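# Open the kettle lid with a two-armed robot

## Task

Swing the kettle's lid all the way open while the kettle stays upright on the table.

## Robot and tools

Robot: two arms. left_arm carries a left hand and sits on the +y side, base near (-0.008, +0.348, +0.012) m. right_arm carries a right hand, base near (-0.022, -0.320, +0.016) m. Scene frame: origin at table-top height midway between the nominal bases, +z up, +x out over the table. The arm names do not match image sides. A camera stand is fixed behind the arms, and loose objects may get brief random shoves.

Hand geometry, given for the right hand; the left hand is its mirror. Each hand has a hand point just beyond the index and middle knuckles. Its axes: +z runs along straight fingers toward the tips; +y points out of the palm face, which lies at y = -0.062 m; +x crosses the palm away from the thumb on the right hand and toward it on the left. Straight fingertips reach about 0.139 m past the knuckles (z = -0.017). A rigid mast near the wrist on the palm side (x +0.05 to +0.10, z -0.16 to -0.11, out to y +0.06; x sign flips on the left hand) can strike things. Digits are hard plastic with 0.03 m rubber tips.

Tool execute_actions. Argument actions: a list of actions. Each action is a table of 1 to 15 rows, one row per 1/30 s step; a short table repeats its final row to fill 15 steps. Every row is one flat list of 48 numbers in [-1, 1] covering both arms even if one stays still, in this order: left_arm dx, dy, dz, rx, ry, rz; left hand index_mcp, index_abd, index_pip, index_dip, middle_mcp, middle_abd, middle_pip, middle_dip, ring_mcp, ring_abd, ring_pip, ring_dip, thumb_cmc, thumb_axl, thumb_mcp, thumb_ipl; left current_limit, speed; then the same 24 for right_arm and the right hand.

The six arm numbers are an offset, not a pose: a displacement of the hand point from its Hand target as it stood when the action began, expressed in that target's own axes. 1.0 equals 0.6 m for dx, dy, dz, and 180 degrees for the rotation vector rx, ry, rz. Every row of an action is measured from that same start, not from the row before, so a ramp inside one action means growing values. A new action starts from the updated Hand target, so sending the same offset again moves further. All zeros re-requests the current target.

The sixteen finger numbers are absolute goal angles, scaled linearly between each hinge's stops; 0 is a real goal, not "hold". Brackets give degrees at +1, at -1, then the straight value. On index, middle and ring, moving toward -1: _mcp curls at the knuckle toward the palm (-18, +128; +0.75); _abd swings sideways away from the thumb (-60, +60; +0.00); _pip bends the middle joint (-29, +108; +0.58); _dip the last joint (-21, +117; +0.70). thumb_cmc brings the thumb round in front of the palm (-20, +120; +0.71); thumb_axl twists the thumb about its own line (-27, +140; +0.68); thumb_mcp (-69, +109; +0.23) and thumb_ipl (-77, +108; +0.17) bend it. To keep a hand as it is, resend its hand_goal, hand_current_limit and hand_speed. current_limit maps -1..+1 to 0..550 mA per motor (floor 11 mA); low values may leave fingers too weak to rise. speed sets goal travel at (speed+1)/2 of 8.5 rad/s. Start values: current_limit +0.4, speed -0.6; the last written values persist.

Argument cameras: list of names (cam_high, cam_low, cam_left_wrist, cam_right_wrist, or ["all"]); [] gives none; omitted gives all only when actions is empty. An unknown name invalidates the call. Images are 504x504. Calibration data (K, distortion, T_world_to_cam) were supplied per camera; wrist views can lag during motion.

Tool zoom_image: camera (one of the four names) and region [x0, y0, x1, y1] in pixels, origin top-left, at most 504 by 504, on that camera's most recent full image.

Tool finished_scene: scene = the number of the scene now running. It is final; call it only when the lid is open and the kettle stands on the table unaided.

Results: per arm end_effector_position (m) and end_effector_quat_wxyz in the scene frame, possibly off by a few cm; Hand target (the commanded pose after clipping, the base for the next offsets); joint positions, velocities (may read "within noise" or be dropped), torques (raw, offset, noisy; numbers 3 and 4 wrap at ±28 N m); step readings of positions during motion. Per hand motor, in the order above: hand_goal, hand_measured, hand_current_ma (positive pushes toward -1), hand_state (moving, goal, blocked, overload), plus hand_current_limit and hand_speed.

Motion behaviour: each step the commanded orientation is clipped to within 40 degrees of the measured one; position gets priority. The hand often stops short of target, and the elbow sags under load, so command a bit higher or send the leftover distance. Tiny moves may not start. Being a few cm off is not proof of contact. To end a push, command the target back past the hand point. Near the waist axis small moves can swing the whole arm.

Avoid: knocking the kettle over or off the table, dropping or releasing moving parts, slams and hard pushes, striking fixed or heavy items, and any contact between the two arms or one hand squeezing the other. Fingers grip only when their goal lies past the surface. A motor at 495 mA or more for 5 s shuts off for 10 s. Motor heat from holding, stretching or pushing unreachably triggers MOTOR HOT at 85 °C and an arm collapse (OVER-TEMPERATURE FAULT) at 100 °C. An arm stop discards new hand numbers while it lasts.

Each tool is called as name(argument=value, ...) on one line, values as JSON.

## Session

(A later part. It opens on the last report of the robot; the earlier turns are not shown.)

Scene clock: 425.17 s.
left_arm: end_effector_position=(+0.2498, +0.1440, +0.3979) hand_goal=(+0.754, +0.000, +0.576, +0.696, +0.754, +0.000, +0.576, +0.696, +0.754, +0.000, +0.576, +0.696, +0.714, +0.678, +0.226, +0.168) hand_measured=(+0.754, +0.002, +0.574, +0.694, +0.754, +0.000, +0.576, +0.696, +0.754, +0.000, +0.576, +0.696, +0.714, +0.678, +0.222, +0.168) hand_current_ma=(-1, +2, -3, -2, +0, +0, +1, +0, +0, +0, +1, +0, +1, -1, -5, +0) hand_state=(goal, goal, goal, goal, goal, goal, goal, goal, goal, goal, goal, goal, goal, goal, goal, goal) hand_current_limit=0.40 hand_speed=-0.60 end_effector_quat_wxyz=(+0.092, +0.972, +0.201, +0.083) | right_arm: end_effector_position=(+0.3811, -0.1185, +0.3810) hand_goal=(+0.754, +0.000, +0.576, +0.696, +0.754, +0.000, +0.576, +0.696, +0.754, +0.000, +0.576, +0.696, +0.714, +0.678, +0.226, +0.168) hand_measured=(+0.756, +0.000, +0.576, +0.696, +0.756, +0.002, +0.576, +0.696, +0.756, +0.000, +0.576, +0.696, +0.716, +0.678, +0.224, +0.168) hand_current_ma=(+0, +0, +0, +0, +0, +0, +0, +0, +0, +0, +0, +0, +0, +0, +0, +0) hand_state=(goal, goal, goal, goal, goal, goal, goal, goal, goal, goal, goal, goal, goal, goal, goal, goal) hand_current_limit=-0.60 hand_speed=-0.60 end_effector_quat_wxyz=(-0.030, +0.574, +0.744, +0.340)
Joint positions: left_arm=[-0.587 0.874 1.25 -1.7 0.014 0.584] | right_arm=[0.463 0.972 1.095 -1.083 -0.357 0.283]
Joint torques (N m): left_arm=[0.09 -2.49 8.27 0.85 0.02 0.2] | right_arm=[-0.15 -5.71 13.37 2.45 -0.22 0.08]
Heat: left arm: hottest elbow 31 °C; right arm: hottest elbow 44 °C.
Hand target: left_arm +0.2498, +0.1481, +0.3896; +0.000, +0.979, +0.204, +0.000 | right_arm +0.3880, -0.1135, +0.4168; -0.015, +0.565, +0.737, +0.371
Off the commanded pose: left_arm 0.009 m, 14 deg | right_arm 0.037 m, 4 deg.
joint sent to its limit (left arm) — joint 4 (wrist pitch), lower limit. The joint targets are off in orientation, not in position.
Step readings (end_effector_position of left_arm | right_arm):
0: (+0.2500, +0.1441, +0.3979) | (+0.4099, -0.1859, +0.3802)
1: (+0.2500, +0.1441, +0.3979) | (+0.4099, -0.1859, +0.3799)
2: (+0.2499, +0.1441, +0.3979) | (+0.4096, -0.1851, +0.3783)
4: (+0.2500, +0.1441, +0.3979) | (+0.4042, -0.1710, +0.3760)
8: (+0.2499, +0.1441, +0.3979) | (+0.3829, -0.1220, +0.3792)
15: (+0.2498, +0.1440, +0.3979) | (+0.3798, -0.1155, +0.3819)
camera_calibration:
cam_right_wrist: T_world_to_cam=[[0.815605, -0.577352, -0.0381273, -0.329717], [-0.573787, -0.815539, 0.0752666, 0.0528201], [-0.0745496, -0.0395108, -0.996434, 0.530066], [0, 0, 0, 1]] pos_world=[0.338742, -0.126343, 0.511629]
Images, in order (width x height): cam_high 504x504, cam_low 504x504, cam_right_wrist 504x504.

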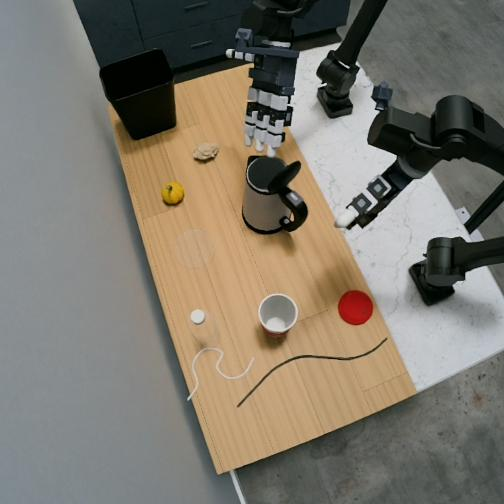

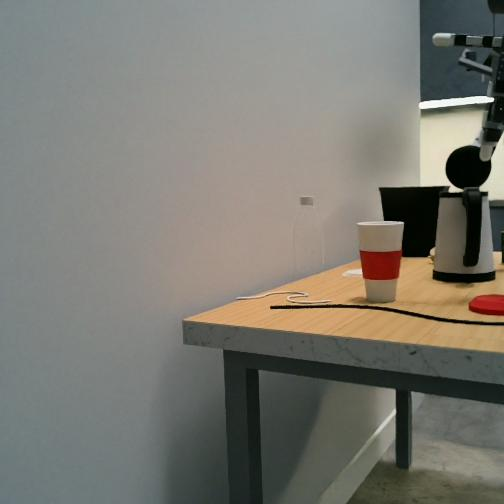

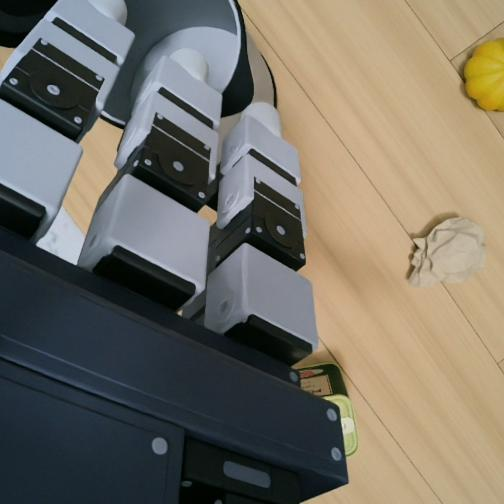

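execute_actions(actions=[[[0,0,0,0,0,0,0.754,0,0.576,0.696,0.754,0,0.576,0.696,0.754,0,0.576,0.696,0.714,0.678,0.226,0.168,0.4,-0.6,0.0295,-0.0087,0.0115,0,0,0,0.754,0,0.576,0.696,0.754,0,0.576,0.696,0.754,0,0.576,0.696,0.714,0.678,0.226,0.168,-0.6,-0.6]]], cameras=["cam_high","cam_low","cam_right_wrist"])

zoom_image(camera="cam_high", region=[240, 130, 320, 210])

zoom_image(camera="cam_right_wrist", region=[0, 0, 300, 300])

Scene clock: 441.50 s.
left_arm: end_effector_position=(+0.2498, +0.1440, +0.3979) hand_goal=(+0.754, +0.000, +0.576, +0.696, +0.754, +0.000, +0.576, +0.696, +0.754, +0.000, +0.576, +0.696, +0.714, +0.678, +0.226, +0.168) hand_measured=(+0.754, +0.002, +0.574, +0.694, +0.754, +0.000, +0.576, +0.696, +0.754, +0.000, +0.576, +0.696, +0.714, +0.678, +0.222, +0.168) hand_current_ma=(-1, +2, -3, -2, +0, +0, +1, +0, +0, +0, +1, +0, +1, -1, -5, +0) hand_state=(goal, goal, goal, goal, goal, goal, goal, goal, goal, goal, goal, goal, goal, goal, goal, goal) hand_current_limit=0.40 hand_speed=-0.60 end_effector_quat_wxyz=(+0.092, +0.972, +0.201, +0.083) | right_arm: end_effector_position=(+0.3735, -0.1000, +0.3820) hand_goal=(+0.754, +0.000, +0.576, +0.696, +0.754, +0.000, +0.576, +0.696, +0.754, +0.000, +0.576, +0.696, +0.714, +0.678, +0.226, +0.168) hand_measured=(+0.756, +0.000, +0.576, +0.696, +0.756, +0.002, +0.576, +0.696, +0.756, +0.000, +0.576, +0.696, +0.716, +0.678, +0.224, +0.168) hand_current_ma=(+0, +0, +0, +0, +0, +0, +0, +0, +0, +0, +0, +0, +0, +0, +0, +0) hand_state=(goal, goal, goal, goal, goal, goal, goal, goal, goal, goal, goal, goal, goal, goal, goal, goal) hand_current_limit=-0.60 hand_speed=-0.60 end_effector_quat_wxyz=(-0.027, +0.573, +0.746, +0.339)
Joint positions: left_arm=[-0.587 0.874 1.25 -1.7 0.014 0.584] | right_arm=[0.535 0.972 1.095 -1.063 -0.31 0.339]
Joint torques (N m): left_arm=[-0.03 -2.37 8.16 0.94 0.05 0.13] | right_arm=[-0.32 -5.71 13.22 2.51 -0.16 0.08]
Heat: left arm: hottest elbow 31 °C; right arm: hottest elbow 45 °C.
Hand target: left_arm +0.2498, +0.1481, +0.3896; +0.000, +0.979, +0.205, +0.000 | right_arm +0.3801, -0.0956, +0.4169; -0.014, +0.565, +0.737, +0.371
Off the commanded pose: left_arm 0.009 m, 14 deg | right_arm 0.036 m, 4 deg.
joint sent to its limit (left arm) — joint 4 (wrist pitch), lower limit. The joint targets are off in orientation, not in position.
Step readings (end_effector_position of left_arm | right_arm):
0: (+0.2498, +0.1440, +0.3979) | (+0.3812, -0.1186, +0.3810)
1: (+0.2498, +0.1440, +0.3979) | (+0.3813, -0.1187, +0.3810)
2: (+0.2498, +0.1440, +0.3979) | (+0.3815, -0.1187, +0.3810)
4: (+0.2498, +0.1440, +0.3979) | (+0.3803, -0.1148, +0.3815)
8: (+0.2498, +0.1440, +0.3979) | (+0.3740, -0.1012, +0.3823)
15: (+0.2498, +0.1440, +0.3979) | (+0.3733, -0.0995, +0.3822)
camera_calibration:
cam_right_wrist: T_world_to_cam=[[0.816381, -0.576667, -0.03125, -0.315638], [-0.573237, -0.815722, 0.0774417, 0.0623922], [-0.0701494, -0.0453083, -0.996507, 0.528975], [0, 0, 0, 1]] pos_world=[0.330554, -0.107156, 0.512432]
Images, in order (width x height): cam_high 504x504, cam_low 504x504, cam_right_wrist 504x504.

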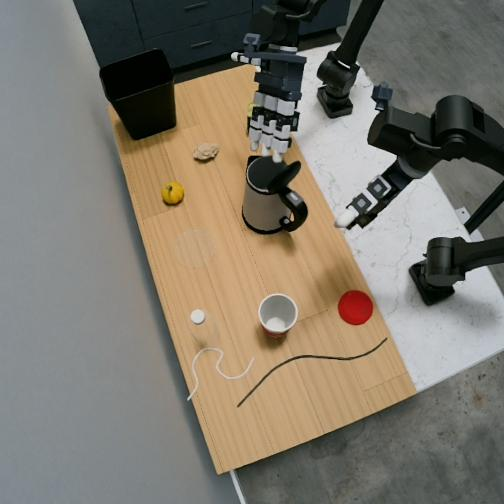

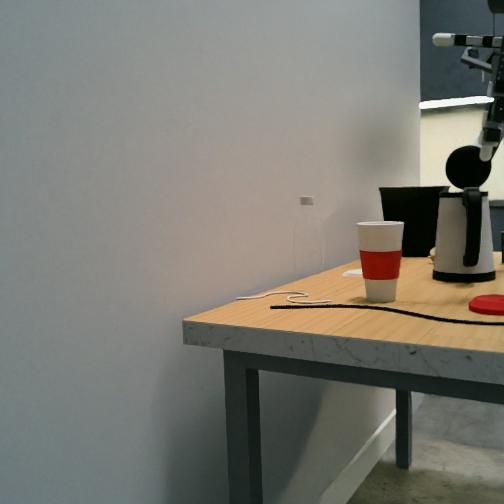

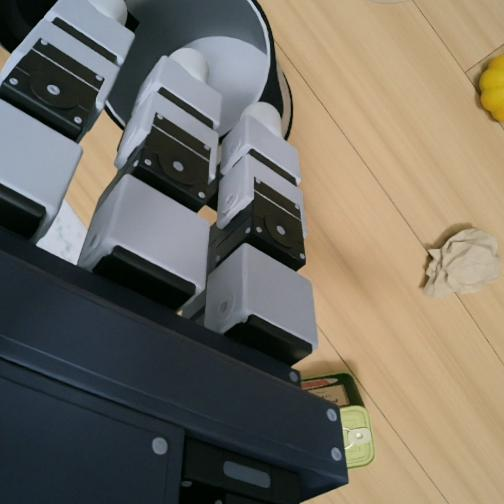

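Scaled by 6.300 from the camera's 504x504 image, which has a finer 720x720 frame.

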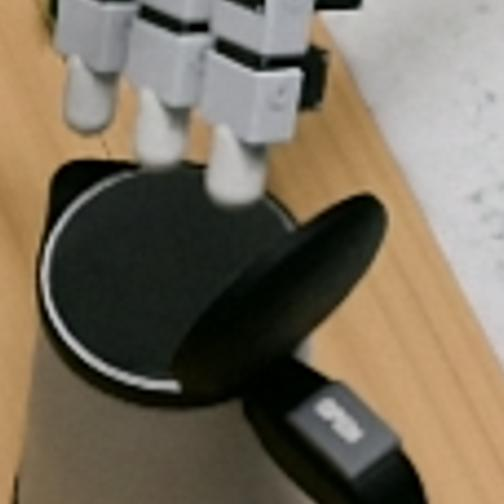

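Scaled by 1.680 from the camera's 504x504 image, which has a finer 720x720 frame.

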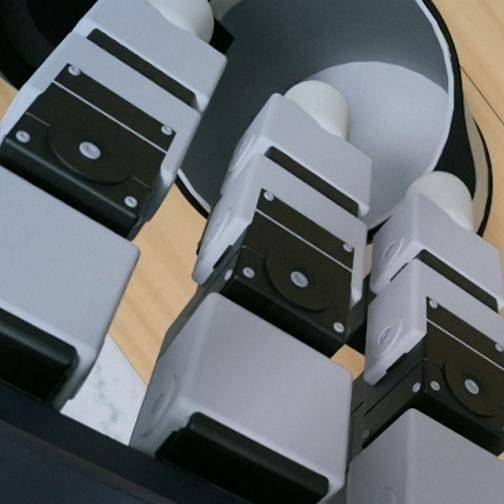

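execute_actions(actions=[[[0,0,0,0,0,0,0.754,0,0.576,0.696,0.754,0,0.576,0.696,0.754,0,0.576,0.696,0.714,0.678,0.226,0.168,0.4,-0.6,0.018,-0.005,0.007,0,0,0,0.754,0,0.576,0.696,0.754,0,0.576,0.696,0.754,0,0.576,0.696,0.714,0.678,0.226,0.168,-0.6,-0.6]]], cameras=["cam_high","cam_low","cam_right_wrist"])

zoom_image(camera="cam_high", region=[240, 130, 320, 210])

zoom_image(camera="cam_right_wrist", region=[0, 0, 150, 150])

Scene clock: 454.73 s.
left_arm: end_effector_position=(+0.2498, +0.1440, +0.3979) hand_goal=(+0.754, +0.000, +0.576, +0.696, +0.754, +0.000, +0.576, +0.696, +0.754, +0.000, +0.576, +0.696, +0.714, +0.678, +0.226, +0.168) hand_measured=(+0.754, +0.002, +0.574, +0.694, +0.754, +0.000, +0.576, +0.696, +0.754, +0.000, +0.576, +0.696, +0.714, +0.678, +0.222, +0.168) hand_current_ma=(-1, +2, -3, -2, +0, +0, +1, +0, +0, +0, +1, +0, +1, -1, -5, +0) hand_state=(goal, goal, goal, goal, goal, goal, goal, goal, goal, goal, goal, goal, goal, goal, goal, goal) hand_current_limit=0.40 hand_speed=-0.60 end_effector_quat_wxyz=(+0.092, +0.972, +0.201, +0.083) | right_arm: end_effector_position=(+0.3686, -0.0898, +0.3828) hand_goal=(+0.754, +0.000, +0.576, +0.696, +0.754, +0.000, +0.576, +0.696, +0.754, +0.000, +0.576, +0.696, +0.714, +0.678, +0.226, +0.168) hand_measured=(+0.756, +0.000, +0.576, +0.696, +0.756, +0.002, +0.576, +0.696, +0.756, +0.000, +0.576, +0.696, +0.716, +0.678, +0.224, +0.168) hand_current_ma=(+0, +0, +0, +0, +0, +0, +0, +0, +0, +0, +0, +0, +0, +0, +0, +0) hand_state=(goal, goal, goal, goal, goal, goal, goal, goal, goal, goal, goal, goal, goal, goal, goal, goal) hand_current_limit=-0.60 hand_speed=-0.60 end_effector_quat_wxyz=(-0.025, +0.573, +0.746, +0.339)
Joint positions: left_arm=[-0.587 0.874 1.25 -1.7 0.014 0.584] | right_arm=[0.575 0.972 1.095 -1.052 -0.283 0.372]
Joint torques (N m): left_arm=[0.21 -2.02 8.29 0.84 0.01 0.15] | right_arm=[-0.26 -5.6 13.27 2.52 -0.13 0.07]
Heat: left arm: hottest elbow 31 °C; right arm: hottest elbow 45 °C.
Hand target: left_arm +0.2498, +0.1481, +0.3896; +0.000, +0.979, +0.205, +0.000 | right_arm +0.3753, -0.0846, +0.4170; -0.015, +0.565, +0.737, +0.371
Off the commanded pose: left_arm 0.009 m, 14 deg | right_arm 0.035 m, 4 deg.
joint sent to its limit (left arm) — joint 4 (wrist pitch), lower limit. The joint targets are off in orientation, not in position.
Step readings (end_effector_position of left_arm | right_arm):
0: (+0.2498, +0.1440, +0.3979) | (+0.3735, -0.1001, +0.3820)
1: (+0.2498, +0.1440, +0.3979) | (+0.3734, -0.1001, +0.3820)
2: (+0.2498, +0.1440, +0.3979) | (+0.3734, -0.0998, +0.3820)
4: (+0.2498, +0.1440, +0.3979) | (+0.3730, -0.0984, +0.3824)
8: (+0.2498, +0.1440, +0.3979) | (+0.3694, -0.0913, +0.3828)
15: (+0.2498, +0.1440, +0.3979) | (+0.3685, -0.0896, +0.3828)
camera_calibration:
cam_right_wrist: T_world_to_cam=[[0.816032, -0.577325, -0.0280744, -0.306905], [-0.574047, -0.81516, 0.0773581, 0.0682905], [-0.0675458, -0.0470107, -0.996608, 0.528725], [0, 0, 0, 1]] pos_world=[0.325359, -0.0966605, 0.513032]
Images, in order (width x height): cam_high 504x504, cam_low 504x504, cam_right_wrist 504x504.

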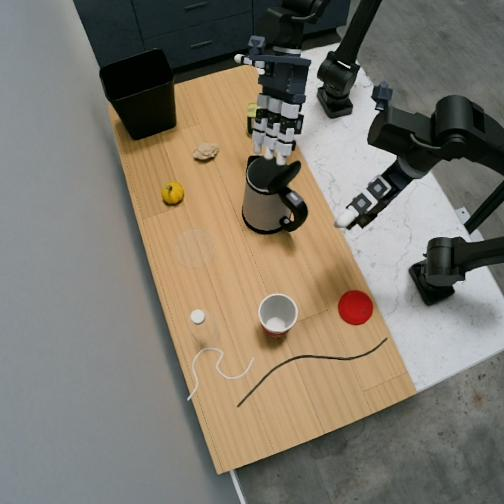

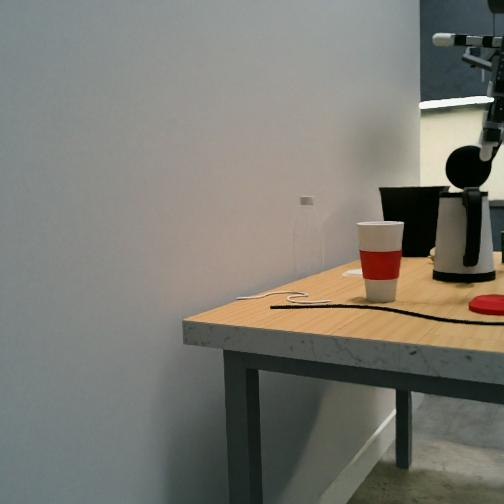

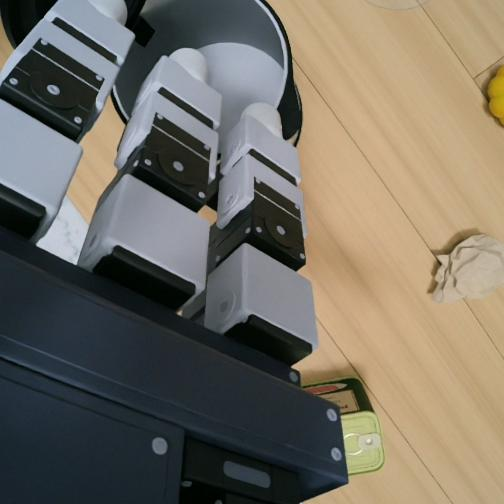

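Scaled by 6.300 from the camera's 504x504 image, which has a finer 720x720 frame.

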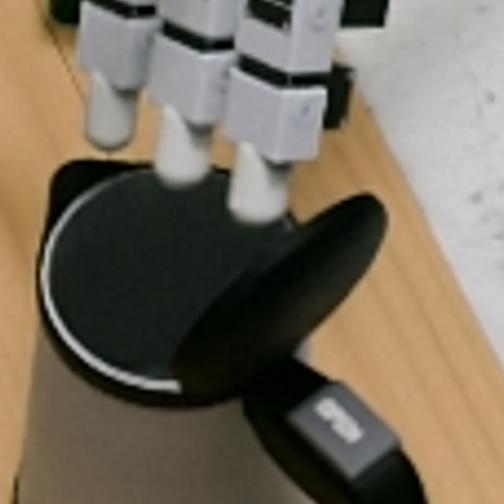

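Scaled by 3.360 from the camera's 504x504 image, which has a finer 720x720 frame.

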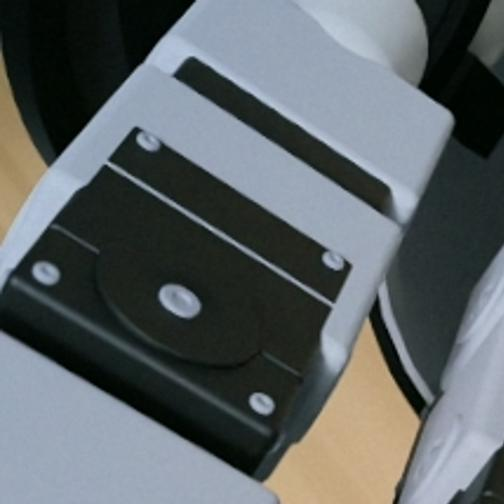

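execute_actions(actions=[[[0,0,0,0,0,0,0.754,0,0.576,0.696,0.754,0,0.576,0.696,0.754,0,0.576,0.696,0.714,0.678,0.226,0.168,0.4,-0.6,0.02,-0.006,0.008,0,0,0,0.754,0,0.576,0.696,0.754,0,0.576,0.696,0.754,0,0.576,0.696,0.714,0.678,0.226,0.168,-0.6,-0.6]]], cameras=["cam_high","cam_low","cam_right_wrist"])

zoom_image(camera="cam_high", region=[240, 130, 320, 210])

zoom_image(camera="cam_low", region=[434, 135, 504, 205])

Scene clock: 465.33 s.
left_arm: end_effector_position=(+0.2498, +0.1440, +0.3979) hand_goal=(+0.754, +0.000, +0.576, +0.696, +0.754, +0.000, +0.576, +0.696, +0.754, +0.000, +0.576, +0.696, +0.714, +0.678, +0.226, +0.168) hand_measured=(+0.754, +0.002, +0.574, +0.694, +0.754, +0.000, +0.576, +0.696, +0.754, +0.000, +0.576, +0.696, +0.714, +0.678, +0.222, +0.168) hand_current_ma=(-1, +2, -3, -2, +0, +0, +1, +0, +0, +0, +1, +0, +1, -1, -5, +0) hand_state=(goal, goal, goal, goal, goal, goal, goal, goal, goal, goal, goal, goal, goal, goal, goal, goal) hand_current_limit=0.40 hand_speed=-0.60 end_effector_quat_wxyz=(+0.092, +0.972, +0.201, +0.083) | right_arm: end_effector_position=(+0.3625, -0.0783, +0.3837) hand_goal=(+0.754, +0.000, +0.576, +0.696, +0.754, +0.000, +0.576, +0.696, +0.754, +0.000, +0.576, +0.696, +0.714, +0.678, +0.226, +0.168) hand_measured=(+0.756, +0.002, +0.576, +0.696, +0.756, +0.002, +0.576, +0.696, +0.756, +0.000, +0.576, +0.696, +0.716, +0.678, +0.224, +0.168) hand_current_ma=(+0, +0, +0, +0, +0, +0, +0, +0, +0, +0, +0, +0, +0, +0, +0, +0) hand_state=(goal, goal, goal, goal, goal, goal, goal, goal, goal, goal, goal, goal, goal, goal, goal, goal) hand_current_limit=-0.60 hand_speed=-0.60 end_effector_quat_wxyz=(-0.023, +0.572, +0.746, +0.339)
Joint positions: left_arm=[-0.587 0.874 1.25 -1.7 0.014 0.584] | right_arm=[0.621 0.972 1.095 -1.04 -0.253 0.407]
Joint torques (N m): left_arm=[-0.32 -2.67 8.24 0.94 0.04 0.16] | right_arm=[-0.26 -5.3 13.34 2.55 -0.11 0.1]
Heat: left arm: hottest elbow 32 °C; right arm: hottest elbow 45 °C.
Hand target: left_arm +0.2498, +0.1481, +0.3896; +0.000, +0.979, +0.205, +0.000 | right_arm +0.3698, -0.0724, +0.4168; -0.015, +0.565, +0.737, +0.371
Off the commanded pose: left_arm 0.009 m, 14 deg | right_arm 0.035 m, 4 deg.
joint sent to its limit (left arm) — joint 4 (wrist pitch), lower limit. The joint targets are off in orientation, not in position.
Step readings (end_effector_position of left_arm | right_arm):
0: (+0.2498, +0.1440, +0.3979) | (+0.3686, -0.0899, +0.3827)
1: (+0.2498, +0.1440, +0.3979) | (+0.3686, -0.0899, +0.3827)
2: (+0.2498, +0.1440, +0.3979) | (+0.3683, -0.0893, +0.3827)
4: (+0.2498, +0.1440, +0.3979) | (+0.3680, -0.0880, +0.3833)
8: (+0.2498, +0.1440, +0.3979) | (+0.3636, -0.0799, +0.3838)
15: (+0.2498, +0.1440, +0.3979) | (+0.3624, -0.0780, +0.3838)
camera_calibration:
cam_right_wrist: T_world_to_cam=[[0.816456, -0.576921, -0.0237201, -0.297091], [-0.573911, -0.81534, 0.0764617, 0.0743815], [-0.0634523, -0.0488144, -0.99679, 0.528262], [0, 0, 0, 1]] pos_world=[0.318769, -0.0849648, 0.513832]
Images, in order (width x height): cam_high 504x504, cam_low 504x504, cam_right_wrist 504x504.

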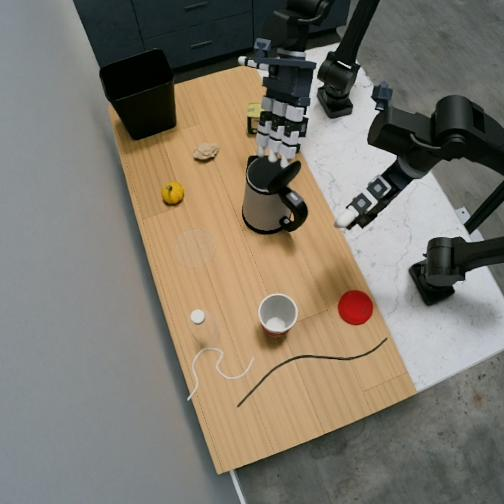

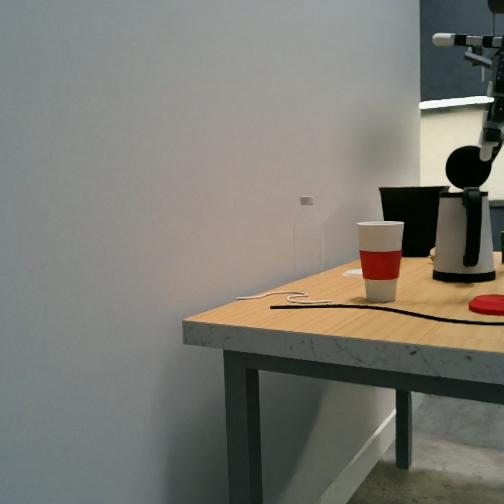

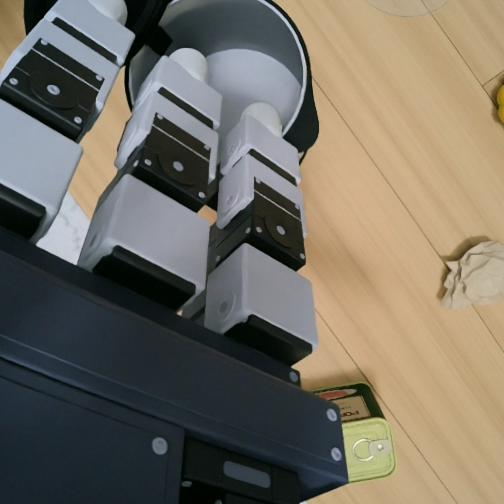

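Scaled by 6.300 from the camera's 504x504 image, which has a finer 720x720 frame.

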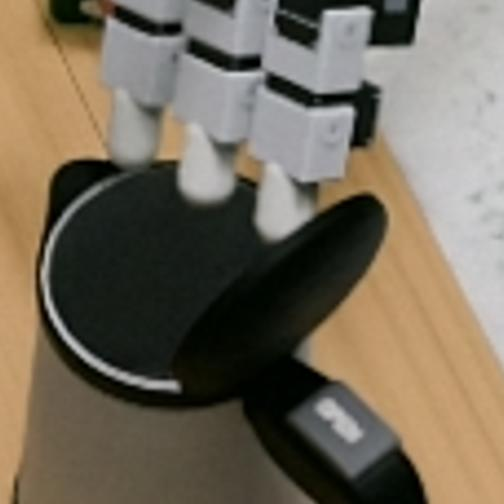

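Scaled by 7.200 from the camera's 504x504 image, which has a finer 720x720 frame.

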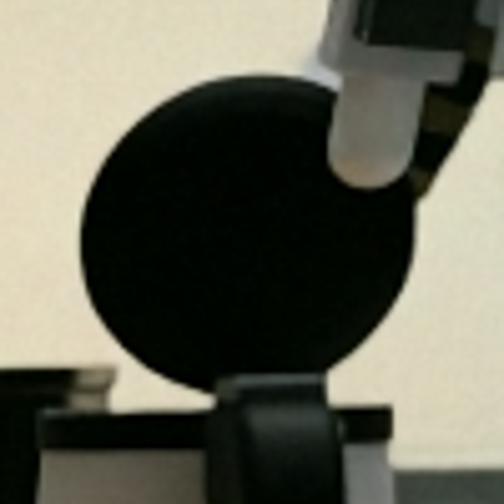

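execute_actions(actions=[[[0,0,0,0,0,0,0.754,0,0.576,0.696,0.754,0,0.576,0.696,0.754,0,0.576,0.696,0.714,0.678,0.226,0.168,0.4,-0.6,0.018,-0.002,0.008,0,0,0,0.754,0,0.576,0.696,0.754,0,0.576,0.696,0.754,0,0.576,0.696,0.714,0.678,0.226,0.168,-0.6,-0.6]]], cameras=["cam_high","cam_low","cam_right_wrist"])

zoom_image(camera="cam_high", region=[240, 130, 320, 210])

zoom_image(camera="cam_low", region=[434, 135, 504, 205])

Scene clock: 474.77 s.
left_arm: end_effector_position=(+0.2498, +0.1440, +0.3979) hand_goal=(+0.754, +0.000, +0.576, +0.696, +0.754, +0.000, +0.576, +0.696, +0.754, +0.000, +0.576, +0.696, +0.714, +0.678, +0.226, +0.168) hand_measured=(+0.754, +0.002, +0.574, +0.694, +0.754, +0.000, +0.576, +0.696, +0.754, +0.000, +0.576, +0.696, +0.714, +0.678, +0.222, +0.168) hand_current_ma=(-1, +2, -3, -2, +0, +0, +1, +0, +0, +0, +1, +0, +1, -1, -5, +0) hand_state=(goal, goal, goal, goal, goal, goal, goal, goal, goal, goal, goal, goal, goal, goal, goal, goal) hand_current_limit=0.40 hand_speed=-0.60 end_effector_quat_wxyz=(+0.092, +0.972, +0.201, +0.083) | right_arm: end_effector_position=(+0.3584, -0.0711, +0.3845) hand_goal=(+0.754, +0.000, +0.576, +0.696, +0.754, +0.000, +0.576, +0.696, +0.754, +0.000, +0.576, +0.696, +0.714, +0.678, +0.226, +0.168) hand_measured=(+0.756, +0.000, +0.576, +0.696, +0.756, +0.002, +0.576, +0.696, +0.756, +0.008, +0.576, +0.696, +0.716, +0.678, +0.224, +0.168) hand_current_ma=(+0, +0, +0, +0, +0, +0, +0, +0, +0, +2, +0, +0, +0, +0, +0, +0) hand_state=(goal, goal, goal, goal, goal, goal, goal, goal, goal, goal, goal, goal, goal, goal, goal, goal) hand_current_limit=-0.60 hand_speed=-0.60 end_effector_quat_wxyz=(-0.020, +0.574, +0.745, +0.340)
Joint positions: left_arm=[-0.587 0.874 1.25 -1.7 0.014 0.584] | right_arm=[0.655 0.972 1.095 -1.031 -0.225 0.437]
Joint torques (N m): left_arm=[-0.21 -2.49 8.25 0.85 0.02 0.17] | right_arm=[0.09 -4.54 13.81 2.62 -0.17 0.11]
Heat: left arm: hottest elbow 32 °C; right arm: hottest elbow 46 °C.
Hand target: left_arm +0.2498, +0.1481, +0.3896; +0.000, +0.979, +0.205, +0.000 | right_arm +0.3668, -0.0608, +0.4175; -0.015, +0.565, +0.737, +0.371
Off the commanded pose: left_arm 0.009 m, 14 deg | right_arm 0.036 m, 4 deg.
joint sent to its limit (left arm) — joint 4 (wrist pitch), lower limit. The joint targets are off in orientation, not in position.
Step readings (end_effector_position of left_arm | right_arm):
0: (+0.2498, +0.1440, +0.3979) | (+0.3625, -0.0784, +0.3837)
1: (+0.2498, +0.1440, +0.3979) | (+0.3625, -0.0783, +0.3837)
2: (+0.2498, +0.1440, +0.3979) | (+0.3623, -0.0780, +0.3838)
4: (+0.2498, +0.1440, +0.3979) | (+0.3620, -0.0769, +0.3843)
8: (+0.2498, +0.1440, +0.3979) | (+0.3584, -0.0708, +0.3848)
15: (+0.2498, +0.1440, +0.3979) | (+0.3584, -0.0709, +0.3846)
camera_calibration:
cam_right_wrist: T_world_to_cam=[[0.813029, -0.581924, -0.0186769, -0.290649], [-0.579183, -0.811641, 0.0760665, 0.0801345], [-0.0594239, -0.0510269, -0.996928, 0.527678], [0, 0, 0, 1]] pos_world=[0.314076, -0.0771695, 0.514533]
Images, in order (width x height): cam_high 504x504, cam_low 504x504, cam_right_wrist 504x504.

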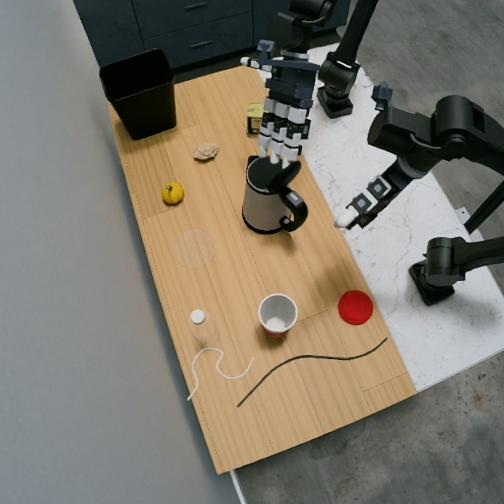

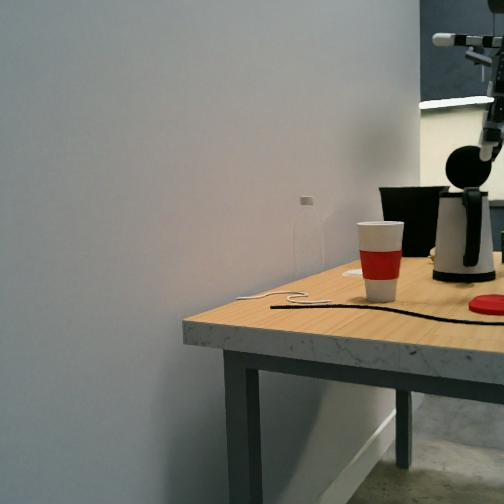

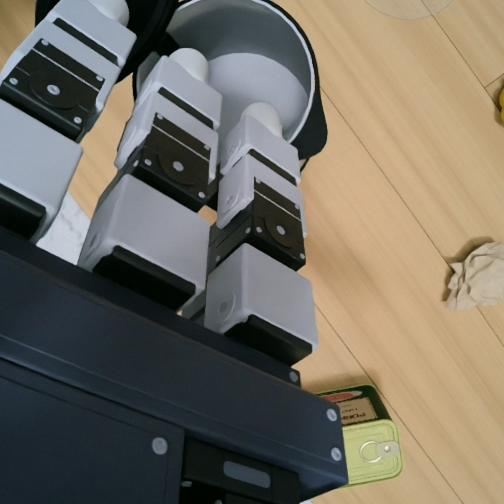

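Scaled by 6.300 from the camera's 504x504 image, which has a finer 720x720 frame.

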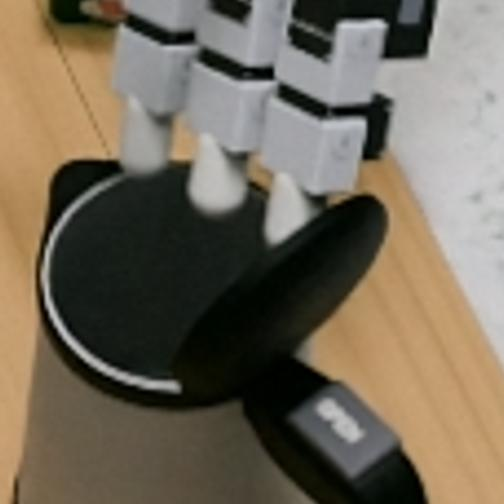

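Scaled by 7.200 from the camera's 504x504 image, which has a finer 720x720 frame.

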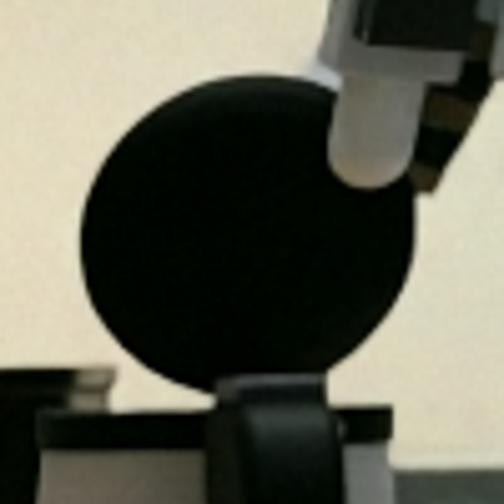

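execute_actions(actions=[[[0,0,0,0,0,0,0.754,0,0.576,0.696,0.754,0,0.576,0.696,0.754,0,0.576,0.696,0.714,0.678,0.226,0.168,0.4,-0.6,0.015,-0.004,0.006,0,0,0,0.754,0,0.576,0.696,0.754,0,0.576,0.696,0.754,0,0.576,0.696,0.714,0.678,0.226,0.168,-0.6,-0.6]]], cameras=["cam_high","cam_low","cam_right_wrist"])

zoom_image(camera="cam_high", region=[240, 130, 320, 210])

zoom_image(camera="cam_low", region=[434, 135, 504, 205])

Scene clock: 481.67 s.
left_arm: end_effector_position=(+0.2498, +0.1440, +0.3979) hand_goal=(+0.754, +0.000, +0.576, +0.696, +0.754, +0.000, +0.576, +0.696, +0.754, +0.000, +0.576, +0.696, +0.714, +0.678, +0.226, +0.168) hand_measured=(+0.754, +0.002, +0.574, +0.694, +0.754, +0.000, +0.576, +0.696, +0.754, +0.000, +0.576, +0.696, +0.714, +0.678, +0.222, +0.168) hand_current_ma=(-1, +2, -3, -2, +0, +0, +1, +0, +0, +0, +1, +0, +1, -1, -5, +0) hand_state=(goal, goal, goal, goal, goal, goal, goal, goal, goal, goal, goal, goal, goal, goal, goal, goal) hand_current_limit=0.40 hand_speed=-0.60 end_effector_quat_wxyz=(+0.092, +0.972, +0.201, +0.083) | right_arm: end_effector_position=(+0.3550, -0.0643, +0.3842) hand_goal=(+0.754, +0.000, +0.576, +0.696, +0.754, +0.000, +0.576, +0.696, +0.754, +0.000, +0.576, +0.696, +0.714, +0.678, +0.226, +0.168) hand_measured=(+0.756, +0.000, +0.576, +0.696, +0.756, +0.002, +0.576, +0.696, +0.752, +0.016, +0.574, +0.696, +0.716, +0.678, +0.224, +0.168) hand_current_ma=(+0, +0, +0, +0, +0, +0, +0, +0, +0, +5, +0, +0, +0, +0, +0, +0) hand_state=(goal, goal, goal, goal, goal, goal, goal, goal, goal, goal, goal, goal, goal, goal, goal, goal) hand_current_limit=-0.60 hand_speed=-0.60 end_effector_quat_wxyz=(-0.018, +0.575, +0.744, +0.339)
Joint positions: left_arm=[-0.587 0.874 1.25 -1.7 0.014 0.584] | right_arm=[0.685 0.975 1.095 -1.023 -0.201 0.462]
Joint torques (N m): left_arm=[-0.26 -2.08 8.21 0.87 0.06 0.13] | right_arm=[0.32 -4.48 14.01 2.62 -0.22 0.08]
Heat: left arm: hottest elbow 32 °C; right arm: hottest elbow 46 °C.
Hand target: left_arm +0.2498, +0.1481, +0.3896; +0.000, +0.979, +0.205, +0.000 | right_arm +0.3630, -0.0516, +0.4176; -0.015, +0.565, +0.737, +0.371
Off the commanded pose: left_arm 0.009 m, 14 deg | right_arm 0.037 m, 4 deg.
joint sent to its limit (left arm) — joint 4 (wrist pitch), lower limit. The joint targets are off in orientation, not in position.
Step readings (end_effector_position of left_arm | right_arm):
0: (+0.2498, +0.1440, +0.3979) | (+0.3584, -0.0712, +0.3845)
1: (+0.2498, +0.1440, +0.3979) | (+0.3585, -0.0713, +0.3845)
2: (+0.2498, +0.1440, +0.3979) | (+0.3586, -0.0714, +0.3846)
4: (+0.2498, +0.1440, +0.3979) | (+0.3577, -0.0699, +0.3848)
8: (+0.2498, +0.1440, +0.3979) | (+0.3553, -0.0652, +0.3849)
15: (+0.2498, +0.1440, +0.3979) | (+0.3550, -0.0642, +0.3843)
camera_calibration:
cam_right_wrist: T_world_to_cam=[[0.810406, -0.58566, -0.0156574, -0.284345], [-0.58301, -0.8088, 0.0770866, 0.0848863], [-0.0578103, -0.053343, -0.996901, 0.526762], [0, 0, 0, 1]] pos_world=[0.310377, -0.0697747, 0.514135]
Images, in order (width x height): cam_high 504x504, cam_low 504x504, cam_right_wrist 504x504.

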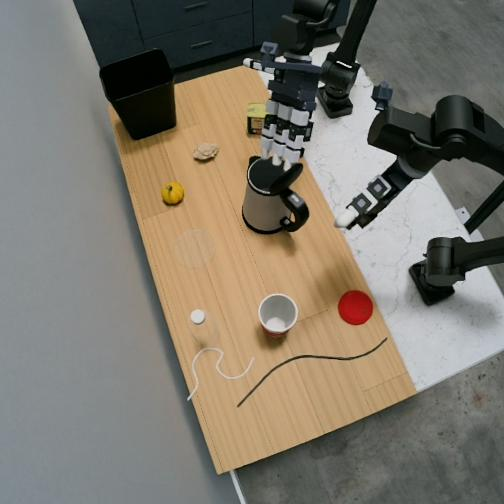

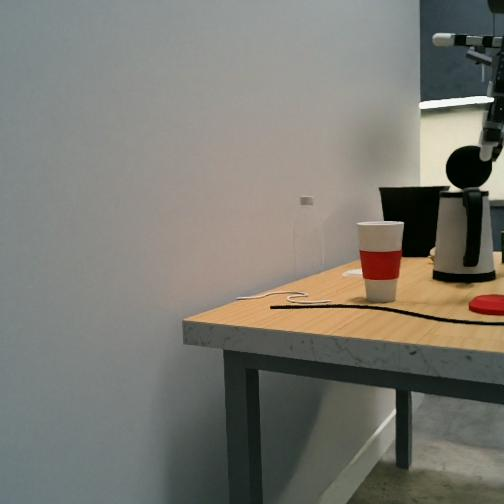

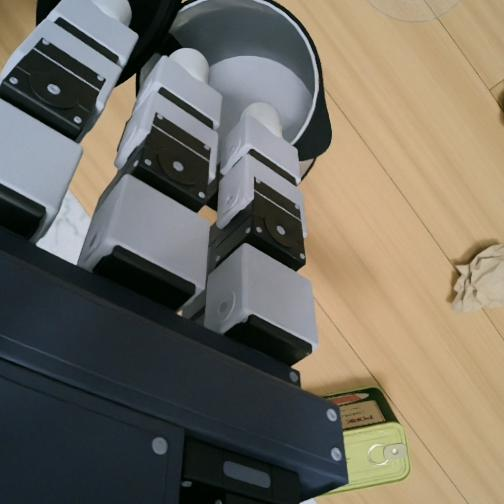

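Scaled by 6.300 from the camera's 504x504 image, which has a finer 720x720 frame.

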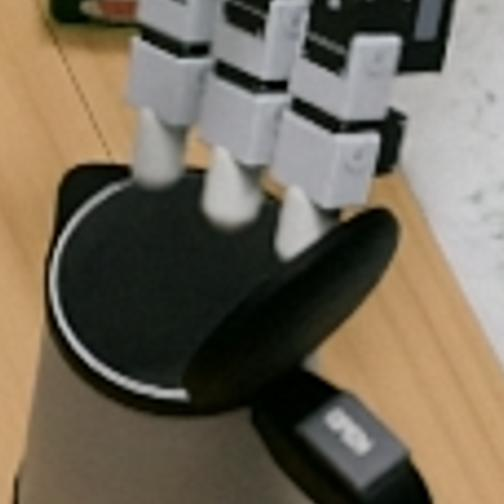

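Scaled by 7.200 from the camera's 504x504 image, which has a finer 720x720 frame.

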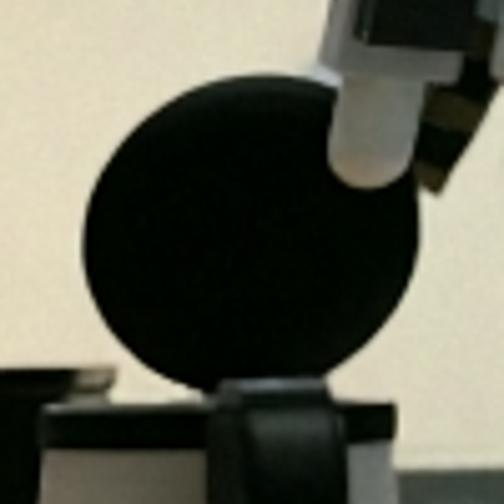

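execute_actions(actions=[[[0,0,0,0,0,0,0.754,0,0.576,0.696,0.754,0,0.576,0.696,0.754,0,0.576,0.696,0.714,0.678,0.226,0.168,0.4,-0.6,-0.025,0.006,-0.01,0,0,0,0.754,0,0.576,0.696,0.754,0,0.576,0.696,0.754,0,0.576,0.696,0.714,0.678,0.226,0.168,-0.6,-0.6]],[[0,0,0,0,0,0,0.754,0,0.576,0.696,0.754,0,0.576,0.696,0.754,0,0.576,0.696,0.714,0.678,0.226,0.168,0.4,-0.6,-0.04,0.01,-0.03,0,0,0,0.754,0,0.576,0.696,0.754,0,0.576,0.696,0.754,0,0.576,0.696,0.714,0.678,0.226,0.168,0,-0.6]],[[0,0,0,0,0,0,0.754,0,0.576,0.696,0.754,0,0.576,0.696,0.754,0,0.576,0.696,0.714,0.678,0.226,0.168,0.4,-0.6,-0.09,0.02,-0.07,0,0,0,0.754,0,0.576,0.696,0.754,0,0.576,0.696,0.754,0,0.576,0.696,0.714,0.678,0.226,0.168,0,-0.6]]], cameras=["cam_high","cam_low"])

zoom_image(camera="cam_high", region=[230, 130, 330, 250])

zoom_image(camera="cam_low", region=[424, 135, 504, 295])

Scene clock: 499.63 s.
left_arm: end_effector_position=(+0.2498, +0.1440, +0.3979) hand_goal=(+0.754, +0.000, +0.576, +0.696, +0.754, +0.000, +0.576, +0.696, +0.754, +0.000, +0.576, +0.696, +0.714, +0.678, +0.226, +0.168) hand_measured=(+0.754, +0.002, +0.574, +0.694, +0.754, +0.000, +0.576, +0.696, +0.754, +0.000, +0.576, +0.696, +0.714, +0.678, +0.222, +0.168) hand_current_ma=(-1, +2, -3, -2, +0, +0, +1, +0, +0, +0, +1, +0, +1, -1, -5, +0) hand_state=(goal, goal, goal, goal, goal, goal, goal, goal, goal, goal, goal, goal, goal, goal, goal, goal) hand_current_limit=0.40 hand_speed=-0.60 end_effector_quat_wxyz=(+0.092, +0.972, +0.201, +0.083) | right_arm: end_effector_position=(+0.3822, -0.1635, +0.4011) hand_goal=(+0.754, +0.000, +0.576, +0.696, +0.754, +0.000, +0.576, +0.696, +0.754, +0.000, +0.576, +0.696, +0.714, +0.678, +0.226, +0.168) hand_measured=(+0.756, +0.000, +0.576, +0.696, +0.756, +0.002, +0.576, +0.696, +0.756, +0.004, +0.576, +0.696, +0.716, +0.678, +0.224, +0.168) hand_current_ma=(+0, +0, +0, +0, +0, +0, +0, +0, +0, +0, +0, +0, +0, +0, +0, +0) hand_state=(goal, goal, goal, goal, goal, goal, goal, goal, goal, goal, goal, goal, goal, goal, goal, goal) hand_current_limit=0.00 hand_speed=-0.60 end_effector_quat_wxyz=(-0.029, +0.578, +0.736, +0.352)
Joint positions: left_arm=[-0.587 0.874 1.25 -1.7 0.014 0.584] | right_arm=[0.313 0.937 1.121 -1.166 -0.447 0.174]
Joint torques (N m): left_arm=[-0.03 -2.14 8.23 0.99 0.02 0.13] | right_arm=[-1.14 -4.25 14.43 1.03 -0.53 -0.17]
Heat: left arm: hottest elbow 32 °C; right arm: hottest elbow 47 °C.
Hand target: left_arm +0.2498, +0.1481, +0.3896; +0.000, +0.979, +0.205, +0.000 | right_arm +0.3885, -0.1633, +0.4359; -0.015, +0.565, +0.737, +0.371
Off the commanded pose: left_arm 0.009 m, 14 deg | right_arm 0.035 m, 3 deg.
joint sent to its limit (left arm) — joint 4 (wrist pitch), lower limit. The joint targets are off in orientation, not in position.
Step readings (end_effector_position of left_arm | right_arm):
0: (+0.2498, +0.1440, +0.3979) | (+0.3550, -0.0643, +0.3842)
1: (+0.2498, +0.1440, +0.3979) | (+0.3550, -0.0643, +0.3842)
2: (+0.2498, +0.1440, +0.3979) | (+0.3549, -0.0642, +0.3842)
4: (+0.2498, +0.1440, +0.3979) | (+0.3558, -0.0653, +0.3840)
8: (+0.2498, +0.1440, +0.3979) | (+0.3603, -0.0718, +0.3841)
15: (+0.2498, +0.1440, +0.3979) | (+0.3610, -0.0725, +0.3842)
16: (+0.2498, +0.1440, +0.3979) | (+0.3610, -0.0724, +0.3842)
17: (+0.2498, +0.1440, +0.3979) | (+0.3618, -0.0734, +0.3844)
19: (+0.2498, +0.1440, +0.3979) | (+0.3648, -0.0772, +0.3848)
23: (+0.2498, +0.1440, +0.3979) | (+0.3733, -0.0938, +0.3851)
30: (+0.2498, +0.1440, +0.3979) | (+0.3740, -0.0972, +0.3848)
31: (+0.2498, +0.1440, +0.3979) | (+0.3738, -0.0971, +0.3850)
32: (+0.2498, +0.1440, +0.3979) | (+0.3733, -0.0981, +0.3844)
34: (+0.2498, +0.1440, +0.3979) | (+0.3743, -0.1111, +0.3836)
38: (+0.2498, +0.1440, +0.3979) | (+0.3835, -0.1561, +0.3881)
45: (+0.2498, +0.1440, +0.3979) | (+0.3835, -0.1651, +0.3997)
Images, in order (width x height): cam_high 504x504, cam_low 504x504.

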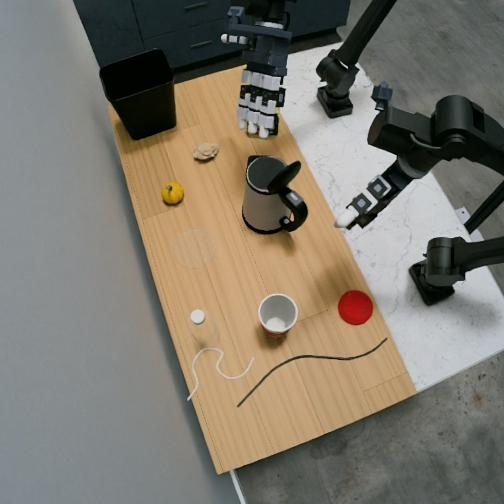

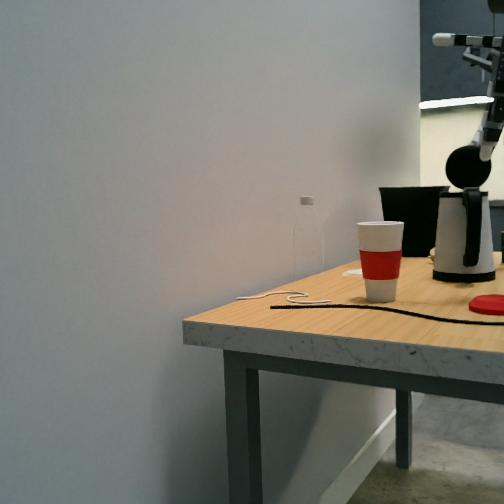

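Scaled by 4.200 from the camera's 504x504 image, which has a finer 720x720 frame.

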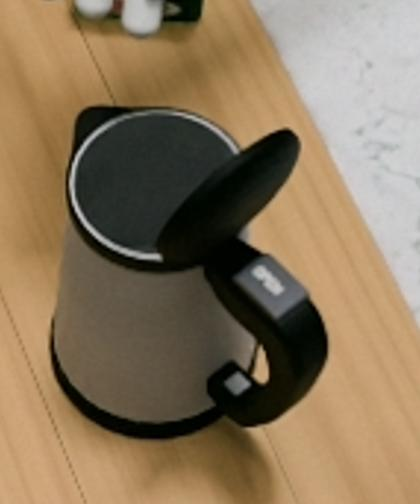

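Scaled by 3.150 from the camera's 504x504 image, which has a finer 720x720 frame.

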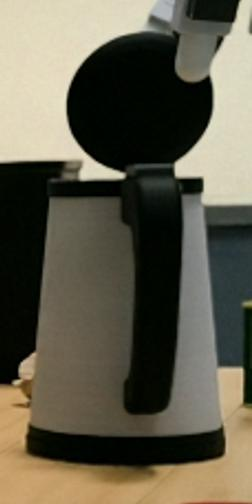

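Kettle is upright, lid at its stop, hands clear.

finished_scene(scene=1)

The scene is finished: the task was done.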